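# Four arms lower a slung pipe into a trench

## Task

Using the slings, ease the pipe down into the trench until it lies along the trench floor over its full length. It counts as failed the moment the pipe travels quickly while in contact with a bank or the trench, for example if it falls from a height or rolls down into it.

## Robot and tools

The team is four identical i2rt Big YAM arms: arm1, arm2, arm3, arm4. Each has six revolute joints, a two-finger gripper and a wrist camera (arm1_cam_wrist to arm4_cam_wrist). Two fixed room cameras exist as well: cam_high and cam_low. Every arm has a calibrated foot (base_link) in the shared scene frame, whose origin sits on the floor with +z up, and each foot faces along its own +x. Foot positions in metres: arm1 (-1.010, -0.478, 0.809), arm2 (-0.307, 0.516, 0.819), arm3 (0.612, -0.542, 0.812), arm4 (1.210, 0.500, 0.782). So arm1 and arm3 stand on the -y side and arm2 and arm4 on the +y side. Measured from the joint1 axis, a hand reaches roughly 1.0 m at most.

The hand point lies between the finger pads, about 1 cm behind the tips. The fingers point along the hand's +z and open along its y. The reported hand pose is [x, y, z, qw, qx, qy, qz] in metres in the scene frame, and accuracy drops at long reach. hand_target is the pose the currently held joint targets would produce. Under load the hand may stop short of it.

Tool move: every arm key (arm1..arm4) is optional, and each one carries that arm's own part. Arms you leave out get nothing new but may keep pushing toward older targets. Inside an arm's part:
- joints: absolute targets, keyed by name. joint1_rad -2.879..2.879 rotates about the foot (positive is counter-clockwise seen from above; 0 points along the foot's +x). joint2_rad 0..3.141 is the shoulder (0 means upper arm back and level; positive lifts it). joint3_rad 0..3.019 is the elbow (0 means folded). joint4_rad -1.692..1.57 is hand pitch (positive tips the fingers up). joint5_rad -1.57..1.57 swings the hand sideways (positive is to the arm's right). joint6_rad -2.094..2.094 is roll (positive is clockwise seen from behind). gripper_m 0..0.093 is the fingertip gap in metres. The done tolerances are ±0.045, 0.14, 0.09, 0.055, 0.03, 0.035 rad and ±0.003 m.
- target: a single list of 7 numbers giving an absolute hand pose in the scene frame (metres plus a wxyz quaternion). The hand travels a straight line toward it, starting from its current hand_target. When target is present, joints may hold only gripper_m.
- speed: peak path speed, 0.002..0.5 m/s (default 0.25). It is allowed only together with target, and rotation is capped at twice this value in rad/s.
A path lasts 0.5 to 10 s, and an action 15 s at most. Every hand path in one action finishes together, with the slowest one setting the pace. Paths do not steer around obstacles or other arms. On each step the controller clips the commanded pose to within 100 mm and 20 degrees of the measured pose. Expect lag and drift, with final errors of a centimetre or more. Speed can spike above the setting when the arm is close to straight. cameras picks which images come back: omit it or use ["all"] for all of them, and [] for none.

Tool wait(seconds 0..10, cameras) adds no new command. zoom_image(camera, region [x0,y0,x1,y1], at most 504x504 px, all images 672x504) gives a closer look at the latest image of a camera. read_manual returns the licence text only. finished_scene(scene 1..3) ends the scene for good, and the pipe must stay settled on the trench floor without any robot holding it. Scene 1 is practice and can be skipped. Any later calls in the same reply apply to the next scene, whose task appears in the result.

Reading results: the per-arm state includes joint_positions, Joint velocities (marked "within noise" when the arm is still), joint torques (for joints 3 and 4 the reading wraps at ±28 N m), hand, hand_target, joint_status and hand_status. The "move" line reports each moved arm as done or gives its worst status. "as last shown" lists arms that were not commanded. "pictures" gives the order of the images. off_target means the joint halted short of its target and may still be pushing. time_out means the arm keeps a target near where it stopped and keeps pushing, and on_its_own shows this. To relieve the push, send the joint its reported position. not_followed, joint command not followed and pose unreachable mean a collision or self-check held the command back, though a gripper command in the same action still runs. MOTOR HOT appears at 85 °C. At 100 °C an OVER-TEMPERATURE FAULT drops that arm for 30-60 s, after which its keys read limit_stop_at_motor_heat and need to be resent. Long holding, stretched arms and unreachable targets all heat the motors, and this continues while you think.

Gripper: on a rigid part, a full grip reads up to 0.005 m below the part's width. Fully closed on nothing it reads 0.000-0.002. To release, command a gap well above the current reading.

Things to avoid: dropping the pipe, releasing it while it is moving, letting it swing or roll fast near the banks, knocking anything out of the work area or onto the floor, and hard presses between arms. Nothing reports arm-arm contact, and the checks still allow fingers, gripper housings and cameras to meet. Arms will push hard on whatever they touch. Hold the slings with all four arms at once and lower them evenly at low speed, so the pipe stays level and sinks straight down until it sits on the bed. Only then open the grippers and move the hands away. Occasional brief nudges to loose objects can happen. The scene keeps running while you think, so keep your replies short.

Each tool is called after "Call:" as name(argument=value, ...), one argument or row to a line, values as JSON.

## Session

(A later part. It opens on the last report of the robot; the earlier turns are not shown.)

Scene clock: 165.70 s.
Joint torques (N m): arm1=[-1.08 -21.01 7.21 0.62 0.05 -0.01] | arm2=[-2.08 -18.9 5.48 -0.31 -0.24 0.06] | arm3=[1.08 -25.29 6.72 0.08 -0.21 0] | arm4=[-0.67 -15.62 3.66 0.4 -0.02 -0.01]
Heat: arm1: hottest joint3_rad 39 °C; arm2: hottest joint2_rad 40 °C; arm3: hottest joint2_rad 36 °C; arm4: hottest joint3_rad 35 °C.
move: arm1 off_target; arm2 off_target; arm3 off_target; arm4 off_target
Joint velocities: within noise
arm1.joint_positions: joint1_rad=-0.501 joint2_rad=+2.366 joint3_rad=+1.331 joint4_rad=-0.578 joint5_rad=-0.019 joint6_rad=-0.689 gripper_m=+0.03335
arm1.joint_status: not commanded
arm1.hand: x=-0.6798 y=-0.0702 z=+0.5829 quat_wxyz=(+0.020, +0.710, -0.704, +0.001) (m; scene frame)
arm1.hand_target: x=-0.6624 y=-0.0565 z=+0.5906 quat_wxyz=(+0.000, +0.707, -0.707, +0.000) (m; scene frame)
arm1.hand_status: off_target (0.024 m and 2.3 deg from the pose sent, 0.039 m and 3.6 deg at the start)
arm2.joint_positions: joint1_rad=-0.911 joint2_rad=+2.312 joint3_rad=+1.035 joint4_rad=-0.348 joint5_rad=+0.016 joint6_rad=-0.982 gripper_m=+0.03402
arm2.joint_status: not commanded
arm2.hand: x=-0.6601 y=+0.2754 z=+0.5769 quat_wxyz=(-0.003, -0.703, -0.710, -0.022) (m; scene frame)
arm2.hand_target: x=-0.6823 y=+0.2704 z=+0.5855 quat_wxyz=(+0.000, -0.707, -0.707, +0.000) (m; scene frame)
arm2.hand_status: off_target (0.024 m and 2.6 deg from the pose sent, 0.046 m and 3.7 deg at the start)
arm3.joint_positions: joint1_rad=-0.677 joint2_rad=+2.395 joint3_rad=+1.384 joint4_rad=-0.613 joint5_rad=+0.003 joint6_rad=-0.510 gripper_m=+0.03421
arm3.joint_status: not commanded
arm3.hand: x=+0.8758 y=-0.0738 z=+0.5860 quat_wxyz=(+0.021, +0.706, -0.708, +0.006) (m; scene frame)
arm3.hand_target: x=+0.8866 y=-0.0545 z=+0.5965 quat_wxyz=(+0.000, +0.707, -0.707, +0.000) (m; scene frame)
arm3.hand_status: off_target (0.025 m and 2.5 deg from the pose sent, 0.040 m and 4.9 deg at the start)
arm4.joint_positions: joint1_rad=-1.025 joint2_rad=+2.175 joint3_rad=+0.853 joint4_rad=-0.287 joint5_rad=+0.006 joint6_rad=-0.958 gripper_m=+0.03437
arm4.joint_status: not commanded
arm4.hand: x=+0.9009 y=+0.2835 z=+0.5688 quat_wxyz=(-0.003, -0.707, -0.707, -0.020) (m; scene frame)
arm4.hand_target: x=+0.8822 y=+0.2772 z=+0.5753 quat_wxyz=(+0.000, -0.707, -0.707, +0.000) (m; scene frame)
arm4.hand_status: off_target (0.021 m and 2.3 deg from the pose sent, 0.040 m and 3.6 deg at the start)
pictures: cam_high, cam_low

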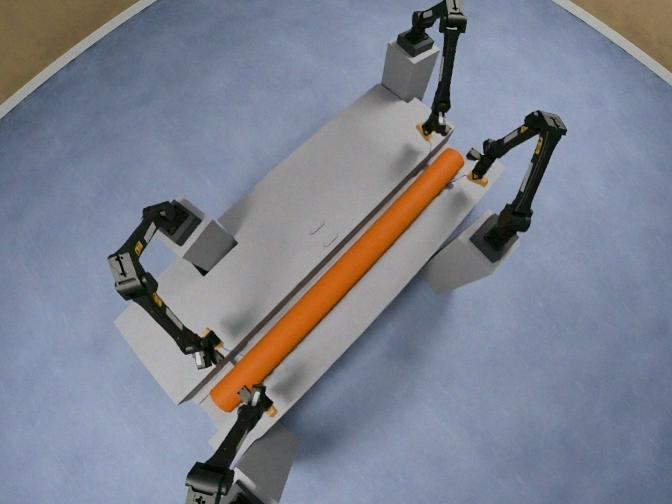

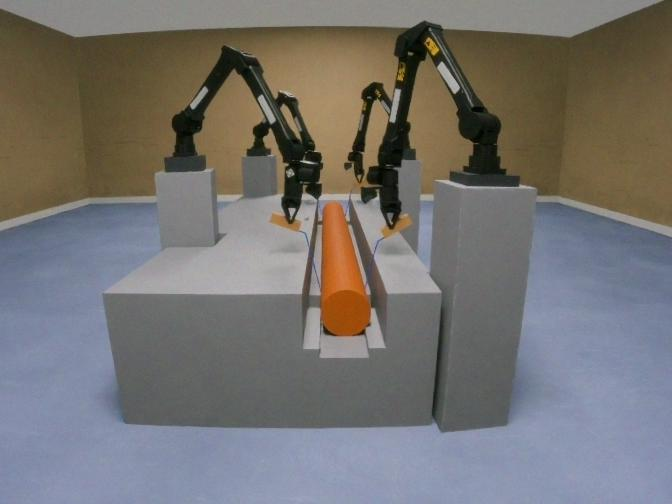

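Call:
move(
  arm1={"target":[-0.6622,-0.10,0.515,0,0.7071,-0.7071,0],"speed":0.04},
  arm2={"target":[-0.6825,0.29,0.515,0,0.7071,0.7071,0],"speed":0.04},
  arm3={"target":[0.887,-0.10,0.52,0,0.7071,-0.7071,0],"speed":0.04},
  arm4={"target":[0.882,0.297,0.515,0,0.7071,0.7071,0],"speed":0.04},
)

Call:
zoom_image(
  camera="cam_low",
  region=[180, 120, 440, 380],
)

Scene clock: 171.57 s.
Joint torques (N m): arm1=[-1.32 -18.49 3.38 1.09 0.05 -0.1] | arm2=[-1.79 -17.49 4.11 0.01 -0.21 0.05] | arm3=[0.5 -23.06 3.41 0.51 -0.2 -0.06] | arm4=[-0.38 -14.8 2.37 0.62 -0.04 0]
Heat: arm1: hottest joint3_rad 39 °C; arm2: hottest joint2_rad 39 °C; arm3: hottest joint2_rad 36 °C; arm4: hottest joint3_rad 35 °C.
move: arm1 off_target; arm2 off_target; arm3 done; arm4 off_target
Joint velocities: within noise
arm1.joint_positions: joint1_rad=-0.553 joint2_rad=+2.471 joint3_rad=+1.331 joint4_rad=-0.413 joint5_rad=-0.019 joint6_rad=-0.729 gripper_m=+0.03335
arm1.joint_status: not commanded
arm1.hand: x=-0.6583 y=-0.0881 z=+0.5300 quat_wxyz=(-0.010, +0.707, -0.707, -0.002) (m; scene frame)
arm1.hand_target: x=-0.6625 y=-0.1001 z=+0.5155 quat_wxyz=(+0.000, +0.707, -0.707, +0.000) (m; scene frame)
arm1.hand_status: off_target (0.020 m and 1.2 deg from the pose sent, 0.076 m and 2.4 deg at the start)
arm2.joint_positions: joint1_rad=-0.956 joint2_rad=+2.468 joint3_rad=+1.086 joint4_rad=-0.225 joint5_rad=+0.015 joint6_rad=-1.025 gripper_m=+0.03402
arm2.joint_status: not commanded
arm2.hand: x=-0.6688 y=+0.2914 z=+0.5165 quat_wxyz=(-0.002, -0.704, -0.710, -0.013) (m; scene frame)
arm2.hand_target: x=-0.6825 y=+0.2901 z=+0.5154 quat_wxyz=(+0.000, -0.707, -0.707, +0.000) (m; scene frame)
arm2.hand_status: off_target (0.014 m and 1.5 deg from the pose sent, 0.067 m and 2.6 deg at the start)
arm3.joint_positions: joint1_rad=-0.713 joint2_rad=+2.497 joint3_rad=+1.350 joint4_rad=-0.431 joint5_rad=+0.003 joint6_rad=-0.548 gripper_m=+0.03421
arm3.joint_status: not commanded
arm3.hand: x=+0.8847 y=-0.0955 z=+0.5267 quat_wxyz=(-0.001, +0.707, -0.707, +0.000) (m; scene frame)
arm3.hand_target: x=+0.8869 y=-0.1001 z=+0.5202 quat_wxyz=(+0.000, +0.707, -0.707, +0.000) (m; scene frame)
arm3.hand_status: done (0.008 m and 0.2 deg from the pose sent, 0.072 m and 2.5 deg at the start)
arm4.joint_positions: joint1_rad=-1.073 joint2_rad=+2.330 joint3_rad=+0.885 joint4_rad=-0.151 joint5_rad=+0.006 joint6_rad=-1.003 gripper_m=+0.03437
arm4.joint_status: not commanded
arm4.hand: x=+0.8946 y=+0.3007 z=+0.5149 quat_wxyz=(-0.002, -0.708, -0.706, -0.014) (m; scene frame)
arm4.hand_target: x=+0.8821 y=+0.2971 z=+0.5152 quat_wxyz=(+0.000, -0.707, -0.707, +0.000) (m; scene frame)
arm4.hand_status: off_target (0.013 m and 1.6 deg from the pose sent, 0.059 m and 2.3 deg at the start)
pictures: arm1_cam_wrist, arm2_cam_wrist, arm3_cam_wrist, arm4_cam_wrist, cam_high, cam_low

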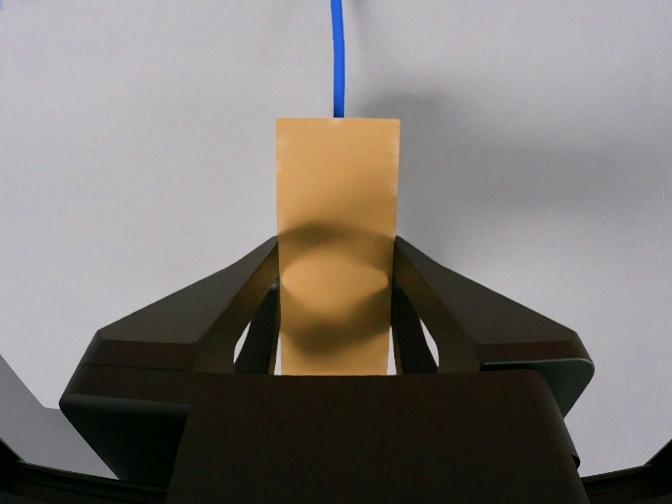

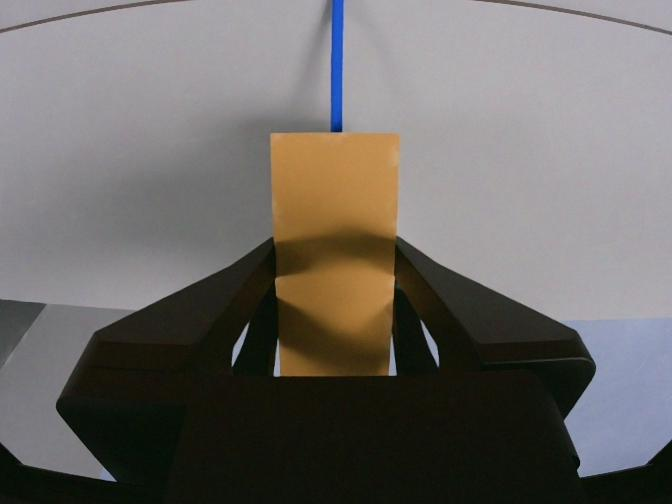

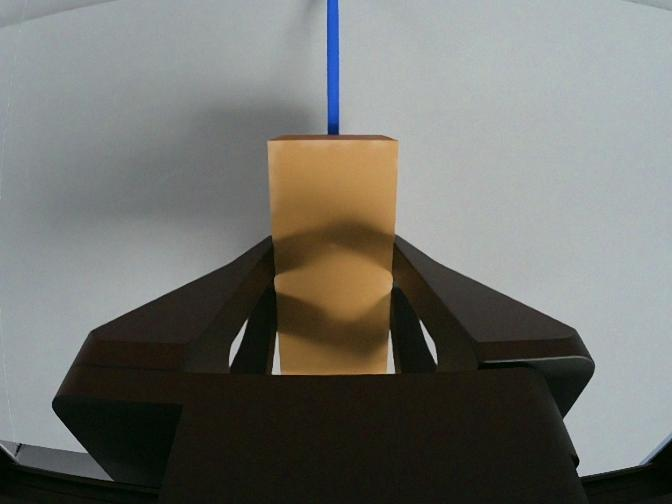

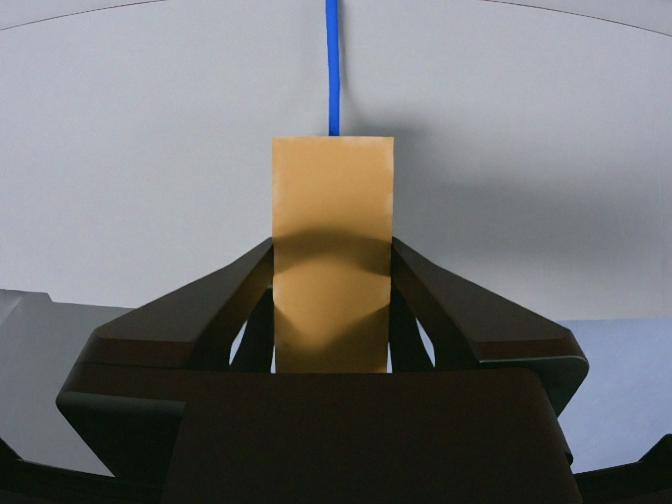

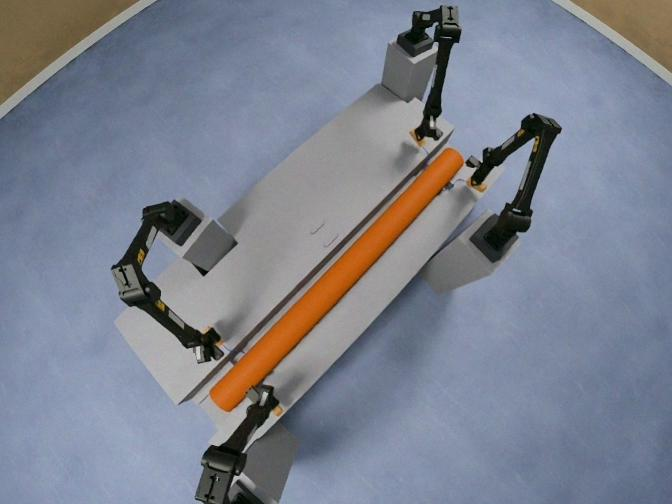

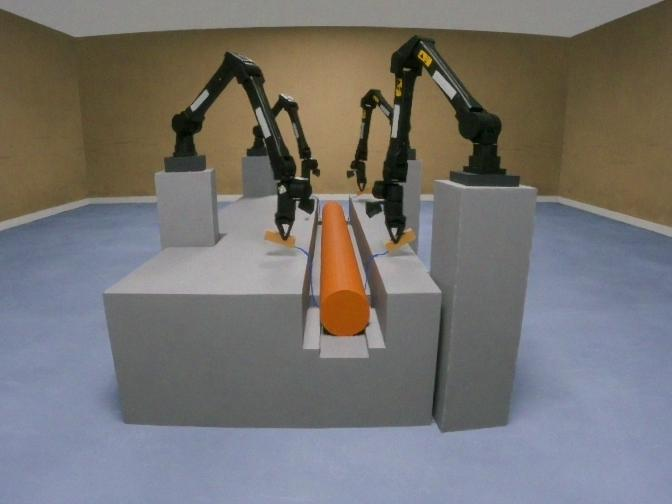

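Scaled by 1.938.

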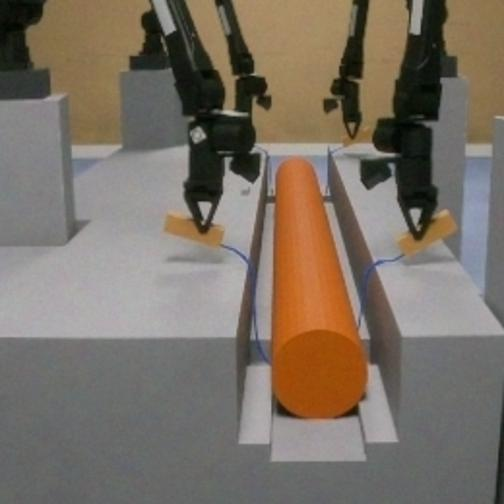

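Call:
move(
  arm1={"target":[-0.6622,-0.11,0.492,0,0.7071,-0.7071,0],"speed":0.04},
  arm2={"target":[-0.6825,0.29,0.498,0,0.7071,0.7071,0],"speed":0.04},
  arm3={"target":[0.887,-0.11,0.498,0,0.7071,-0.7071,0],"speed":0.04},
  arm4={"target":[0.882,0.297,0.498,0,0.7071,0.7071,0],"speed":0.04},
  cameras=[],
)

Call:
move(
  arm1={"joints":{"gripper_m":0.09}},
  arm2={"joints":{"gripper_m":0.09}},
  arm3={"joints":{"gripper_m":0.09}},
  arm4={"joints":{"gripper_m":0.09}},
  cameras=[],
)

Call:
move(
  arm1={"target":[-0.6622,-0.11,0.62,0,0.7071,-0.7071,0],"speed":0.15},
  arm2={"target":[-0.6825,0.29,0.62,0,0.7071,0.7071,0],"speed":0.15},
  arm3={"target":[0.887,-0.11,0.62,0,0.7071,-0.7071,0],"speed":0.15},
  arm4={"target":[0.882,0.297,0.62,0,0.7071,0.7071,0],"speed":0.15},
)

Call:
zoom_image(
  camera="cam_low",
  region=[180, 120, 440, 380],
)

Scene clock: 177.70 s.
Joint torques (N m): arm1=[-1.55 -18.32 3.28 0.9 0.06 -0.1] | arm2=[-1.67 -17.03 4.07 0.14 -0.15 0.09] | arm3=[0.5 -23.24 3.07 0.43 -0.19 -0.06] | arm4=[-0.26 -12.51 2.96 1.05 0.05 0.05]
Heat: arm1: hottest joint3_rad 38 °C; arm2: hottest joint2_rad 39 °C; arm3: hottest joint2_rad 35 °C; arm4: hottest joint3_rad 34 °C.
move: arm1 off_target; arm2 off_target; arm3 done; arm4 off_target
Joint velocities: within noise
arm1.joint_positions: joint1_rad=-0.566 joint2_rad=+2.516 joint3_rad=+1.329 joint4_rad=-0.371 joint5_rad=-0.019 joint6_rad=-0.744 gripper_m=+0.03335
arm1.joint_status: not commanded
arm1.hand: x=-0.6596 y=-0.1003 z=+0.5072 quat_wxyz=(-0.008, +0.707, -0.707, -0.002) (m; scene frame)
arm1.hand_target: x=-0.6625 y=-0.1102 z=+0.4925 quat_wxyz=(+0.000, +0.707, -0.707, +0.000) (m; scene frame)
arm1.hand_status: off_target (0.018 m and 0.9 deg from the pose sent, 0.044 m and 1.2 deg at the start)
arm2.joint_positions: joint1_rad=-0.958 joint2_rad=+2.506 joint3_rad=+1.107 joint4_rad=-0.206 joint5_rad=+0.014 joint6_rad=-1.028 gripper_m=+0.03402
arm2.joint_status: not commanded
arm2.hand: x=-0.6700 y=+0.2912 z=+0.5024 quat_wxyz=(-0.003, -0.704, -0.710, -0.012) (m; scene frame)
arm2.hand_target: x=-0.6824 y=+0.2902 z=+0.4984 quat_wxyz=(+0.000, -0.707, -0.707, +0.000) (m; scene frame)
arm2.hand_status: off_target (0.013 m and 1.4 deg from the pose sent, 0.023 m and 1.6 deg at the start)
arm3.joint_positions: joint1_rad=-0.723 joint2_rad=+2.542 joint3_rad=+1.350 joint4_rad=-0.386 joint5_rad=+0.003 joint6_rad=-0.559 gripper_m=+0.03421
arm3.joint_status: not commanded
arm3.hand: x=+0.8849 y=-0.1052 z=+0.5043 quat_wxyz=(-0.001, +0.708, -0.707, +0.000) (m; scene frame)
arm3.hand_target: x=+0.8869 y=-0.1101 z=+0.4981 quat_wxyz=(+0.000, +0.707, -0.707, +0.000) (m; scene frame)
arm3.hand_status: done (0.008 m and 0.2 deg from the pose sent, 0.032 m and 0.2 deg at the start)
arm4.joint_positions: joint1_rad=-1.076 joint2_rad=+2.351 joint3_rad=+0.895 joint4_rad=-0.134 joint5_rad=+0.003 joint6_rad=-1.009 gripper_m=+0.03437
arm4.joint_status: not commanded
arm4.hand: x=+0.8922 y=+0.3000 z=+0.5077 quat_wxyz=(-0.003, -0.707, -0.707, -0.010) (m; scene frame)
arm4.hand_target: x=+0.8823 y=+0.2972 z=+0.4985 quat_wxyz=(+0.000, -0.707, -0.707, +0.000) (m; scene frame)
arm4.hand_status: off_target (0.014 m and 1.2 deg from the pose sent, 0.021 m and 1.6 deg at the start)
pictures: none
No camera images: "cameras" was empty.

Scene clock: 178.33 s.
Joint torques (N m): arm1=[-0.85 -18.55 3.37 1.13 -0.01 -0.08] | arm2=[-1.67 -17.14 3.71 0.06 -0.16 0.08] | arm3=[0.38 -23.12 3.07 0.46 -0.19 -0.07] | arm4=[-0.21 -14.97 1.78 0.66 0.04 0.06]
Heat: arm1: hottest joint3_rad 37 °C; arm2: hottest joint2_rad 39 °C; arm3: hottest joint2_rad 35 °C; arm4: hottest joint3_rad 34 °C.
move: arm1 done; arm2 done; arm3 done; arm4 done
Joint velocities: within noise
arm1.joint_positions: joint1_rad=-0.566 joint2_rad=+2.516 joint3_rad=+1.329 joint4_rad=-0.371 joint5_rad=-0.018 joint6_rad=-0.744 gripper_m=+0.08993
arm1.joint_status: all done
arm1.hand: x=-0.6595 y=-0.1004 z=+0.5072 quat_wxyz=(-0.008, +0.707, -0.707, -0.001) (m; scene frame)
arm1.hand_target: x=-0.6625 y=-0.1103 z=+0.4925 quat_wxyz=(+0.000, +0.707, -0.707, +0.000) (m; scene frame)
arm1.hand_status: not commanded
arm2.joint_positions: joint1_rad=-0.958 joint2_rad=+2.507 joint3_rad=+1.112 joint4_rad=-0.204 joint5_rad=+0.014 joint6_rad=-1.028 gripper_m=+0.08996
arm2.joint_status: all done
arm2.hand: x=-0.6727 y=+0.2896 z=+0.5024 quat_wxyz=(-0.002, -0.704, -0.710, -0.009) (m; scene frame)
arm2.hand_target: x=-0.6823 y=+0.2903 z=+0.4984 quat_wxyz=(+0.000, -0.707, -0.707, +0.000) (m; scene frame)
arm2.hand_status: not commanded
arm3.joint_positions: joint1_rad=-0.723 joint2_rad=+2.542 joint3_rad=+1.350 joint4_rad=-0.386 joint5_rad=+0.003 joint6_rad=-0.559 gripper_m=+0.08994
arm3.joint_status: all done
arm3.hand: x=+0.8849 y=-0.1052 z=+0.5043 quat_wxyz=(-0.001, +0.708, -0.707, +0.000) (m; scene frame)
arm3.hand_target: x=+0.8869 y=-0.1101 z=+0.4981 quat_wxyz=(+0.000, +0.707, -0.707, +0.000) (m; scene frame)
arm3.hand_status: not commanded
arm4.joint_positions: joint1_rad=-1.076 joint2_rad=+2.376 joint3_rad=+0.908 joint4_rad=-0.122 joint5_rad=+0.004 joint6_rad=-1.009 gripper_m=+0.08992
arm4.joint_status: all done
arm4.hand: x=+0.8918 y=+0.2999 z=+0.4991 quat_wxyz=(-0.003, -0.707, -0.707, -0.011) (m; scene frame)
arm4.hand_target: x=+0.8824 y=+0.2973 z=+0.4985 quat_wxyz=(+0.000, -0.707, -0.707, +0.000) (m; scene frame)
arm4.hand_status: not commanded
pictures: none
No camera images: "cameras" was empty.

Scene clock: 179.83 s.
Joint torques (N m): arm1=[-1.08 -19.96 4.19 0.18 0.02 -0.11] | arm2=[-1.32 -17.55 3.67 -0.84 -0.17 0.12] | arm3=[0.44 -23.36 4.04 -0.32 -0.19 -0.06] | arm4=[0.03 -14.68 2.48 -0.2 0.03 0.09]
Heat: arm1: hottest joint3_rad 37 °C; arm2: hottest joint2_rad 39 °C; arm3: hottest joint2_rad 35 °C; arm4: hottest joint3_rad 34 °C.
move: arm1 done; arm2 done; arm3 done; arm4 done
Joint velocities: within noise
arm1.joint_positions: joint1_rad=-0.569 joint2_rad=+2.250 joint3_rad=+1.217 joint4_rad=-0.529 joint5_rad=-0.018 joint6_rad=-0.747 gripper_m=+0.08993
arm1.joint_status: not commanded
arm1.hand: x=-0.6630 y=-0.1035 z=+0.6188 quat_wxyz=(-0.006, +0.707, -0.707, -0.001) (m; scene frame)
arm1.hand_target: x=-0.6622 y=-0.1099 z=+0.6201 quat_wxyz=(+0.000, +0.707, -0.707, +0.000) (m; scene frame)
arm1.hand_status: done (0.007 m and 0.7 deg from the pose sent, 0.113 m and 0.9 deg at the start)
arm2.joint_positions: joint1_rad=-0.958 joint2_rad=+2.199 joint3_rad=+1.008 joint4_rad=-0.374 joint5_rad=+0.014 joint6_rad=-1.028 gripper_m=+0.08996
arm2.joint_status: not commanded
arm2.hand: x=-0.6856 y=+0.2836 z=+0.6203 quat_wxyz=(+0.002, -0.704, -0.710, +0.008) (m; scene frame)
arm2.hand_target: x=-0.6826 y=+0.2899 z=+0.6200 quat_wxyz=(+0.000, -0.707, -0.707, +0.000) (m; scene frame)
arm2.hand_status: done (0.007 m and 1.0 deg from the pose sent, 0.118 m and 1.1 deg at the start)
arm3.joint_positions: joint1_rad=-0.723 joint2_rad=+2.275 joint3_rad=+1.237 joint4_rad=-0.540 joint5_rad=+0.003 joint6_rad=-0.559 gripper_m=+0.08994
arm3.joint_status: not commanded
arm3.hand: x=+0.8839 y=-0.1073 z=+0.6173 quat_wxyz=(-0.002, +0.708, -0.707, +0.000) (m; scene frame)
arm3.hand_target: x=+0.8870 y=-0.1100 z=+0.6200 quat_wxyz=(+0.000, +0.707, -0.707, +0.000) (m; scene frame)
arm3.hand_status: done (0.005 m and 0.2 deg from the pose sent, 0.116 m and 0.2 deg at the start)
arm4.joint_positions: joint1_rad=-1.076 joint2_rad=+2.032 joint3_rad=+0.824 joint4_rad=-0.352 joint5_rad=+0.004 joint6_rad=-1.009 gripper_m=+0.08992
arm4.joint_status: not commanded
arm4.hand: x=+0.8805 y=+0.2934 z=+0.6173 quat_wxyz=(+0.001, -0.707, -0.707, +0.003) (m; scene frame)
arm4.hand_target: x=+0.8820 y=+0.2971 z=+0.6199 quat_wxyz=(+0.000, -0.707, -0.707, +0.000) (m; scene frame)
arm4.hand_status: done (0.005 m and 0.4 deg from the pose sent, 0.121 m and 1.3 deg at the start)
pictures: arm1_cam_wrist, arm2_cam_wrist, arm3_cam_wrist, arm4_cam_wrist, cam_high, cam_low

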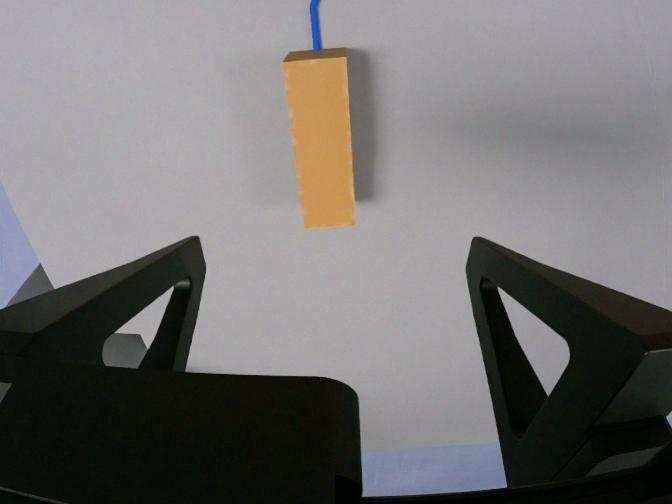

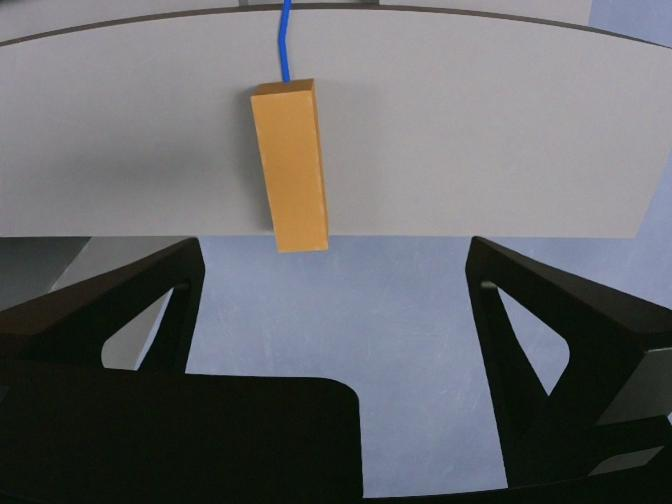

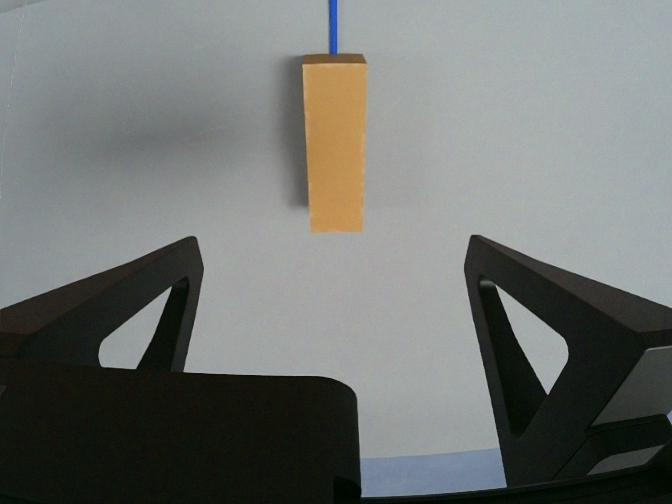

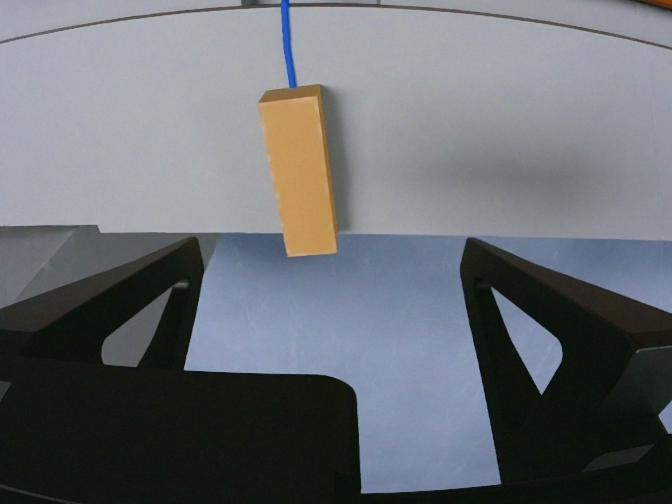

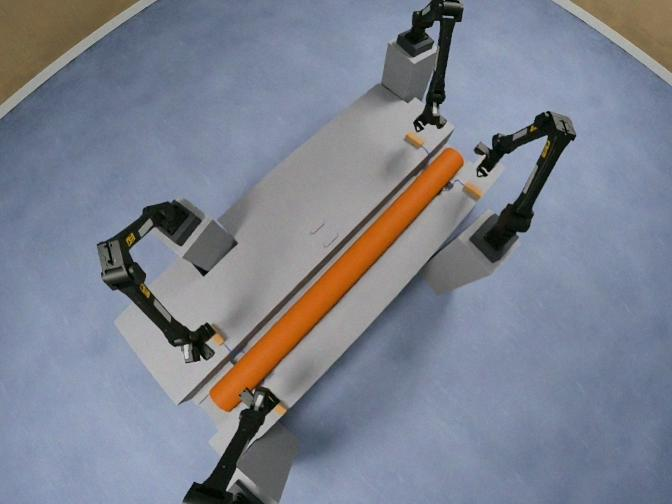

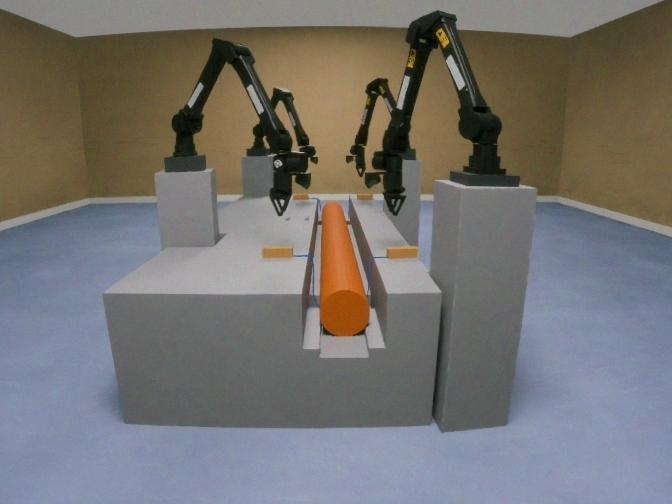

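Scaled by 1.938.

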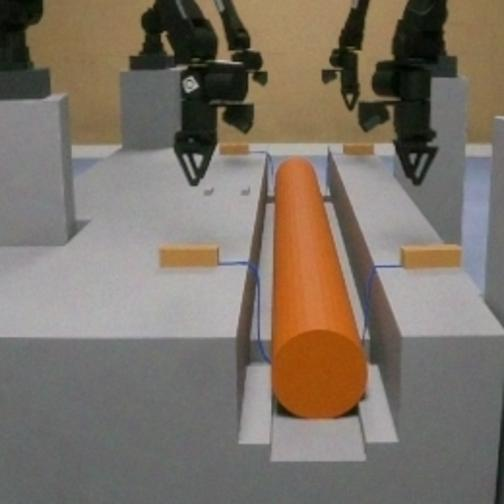

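Call:
finished_scene(
  scene=1,
)

The scene is finished: the task was done.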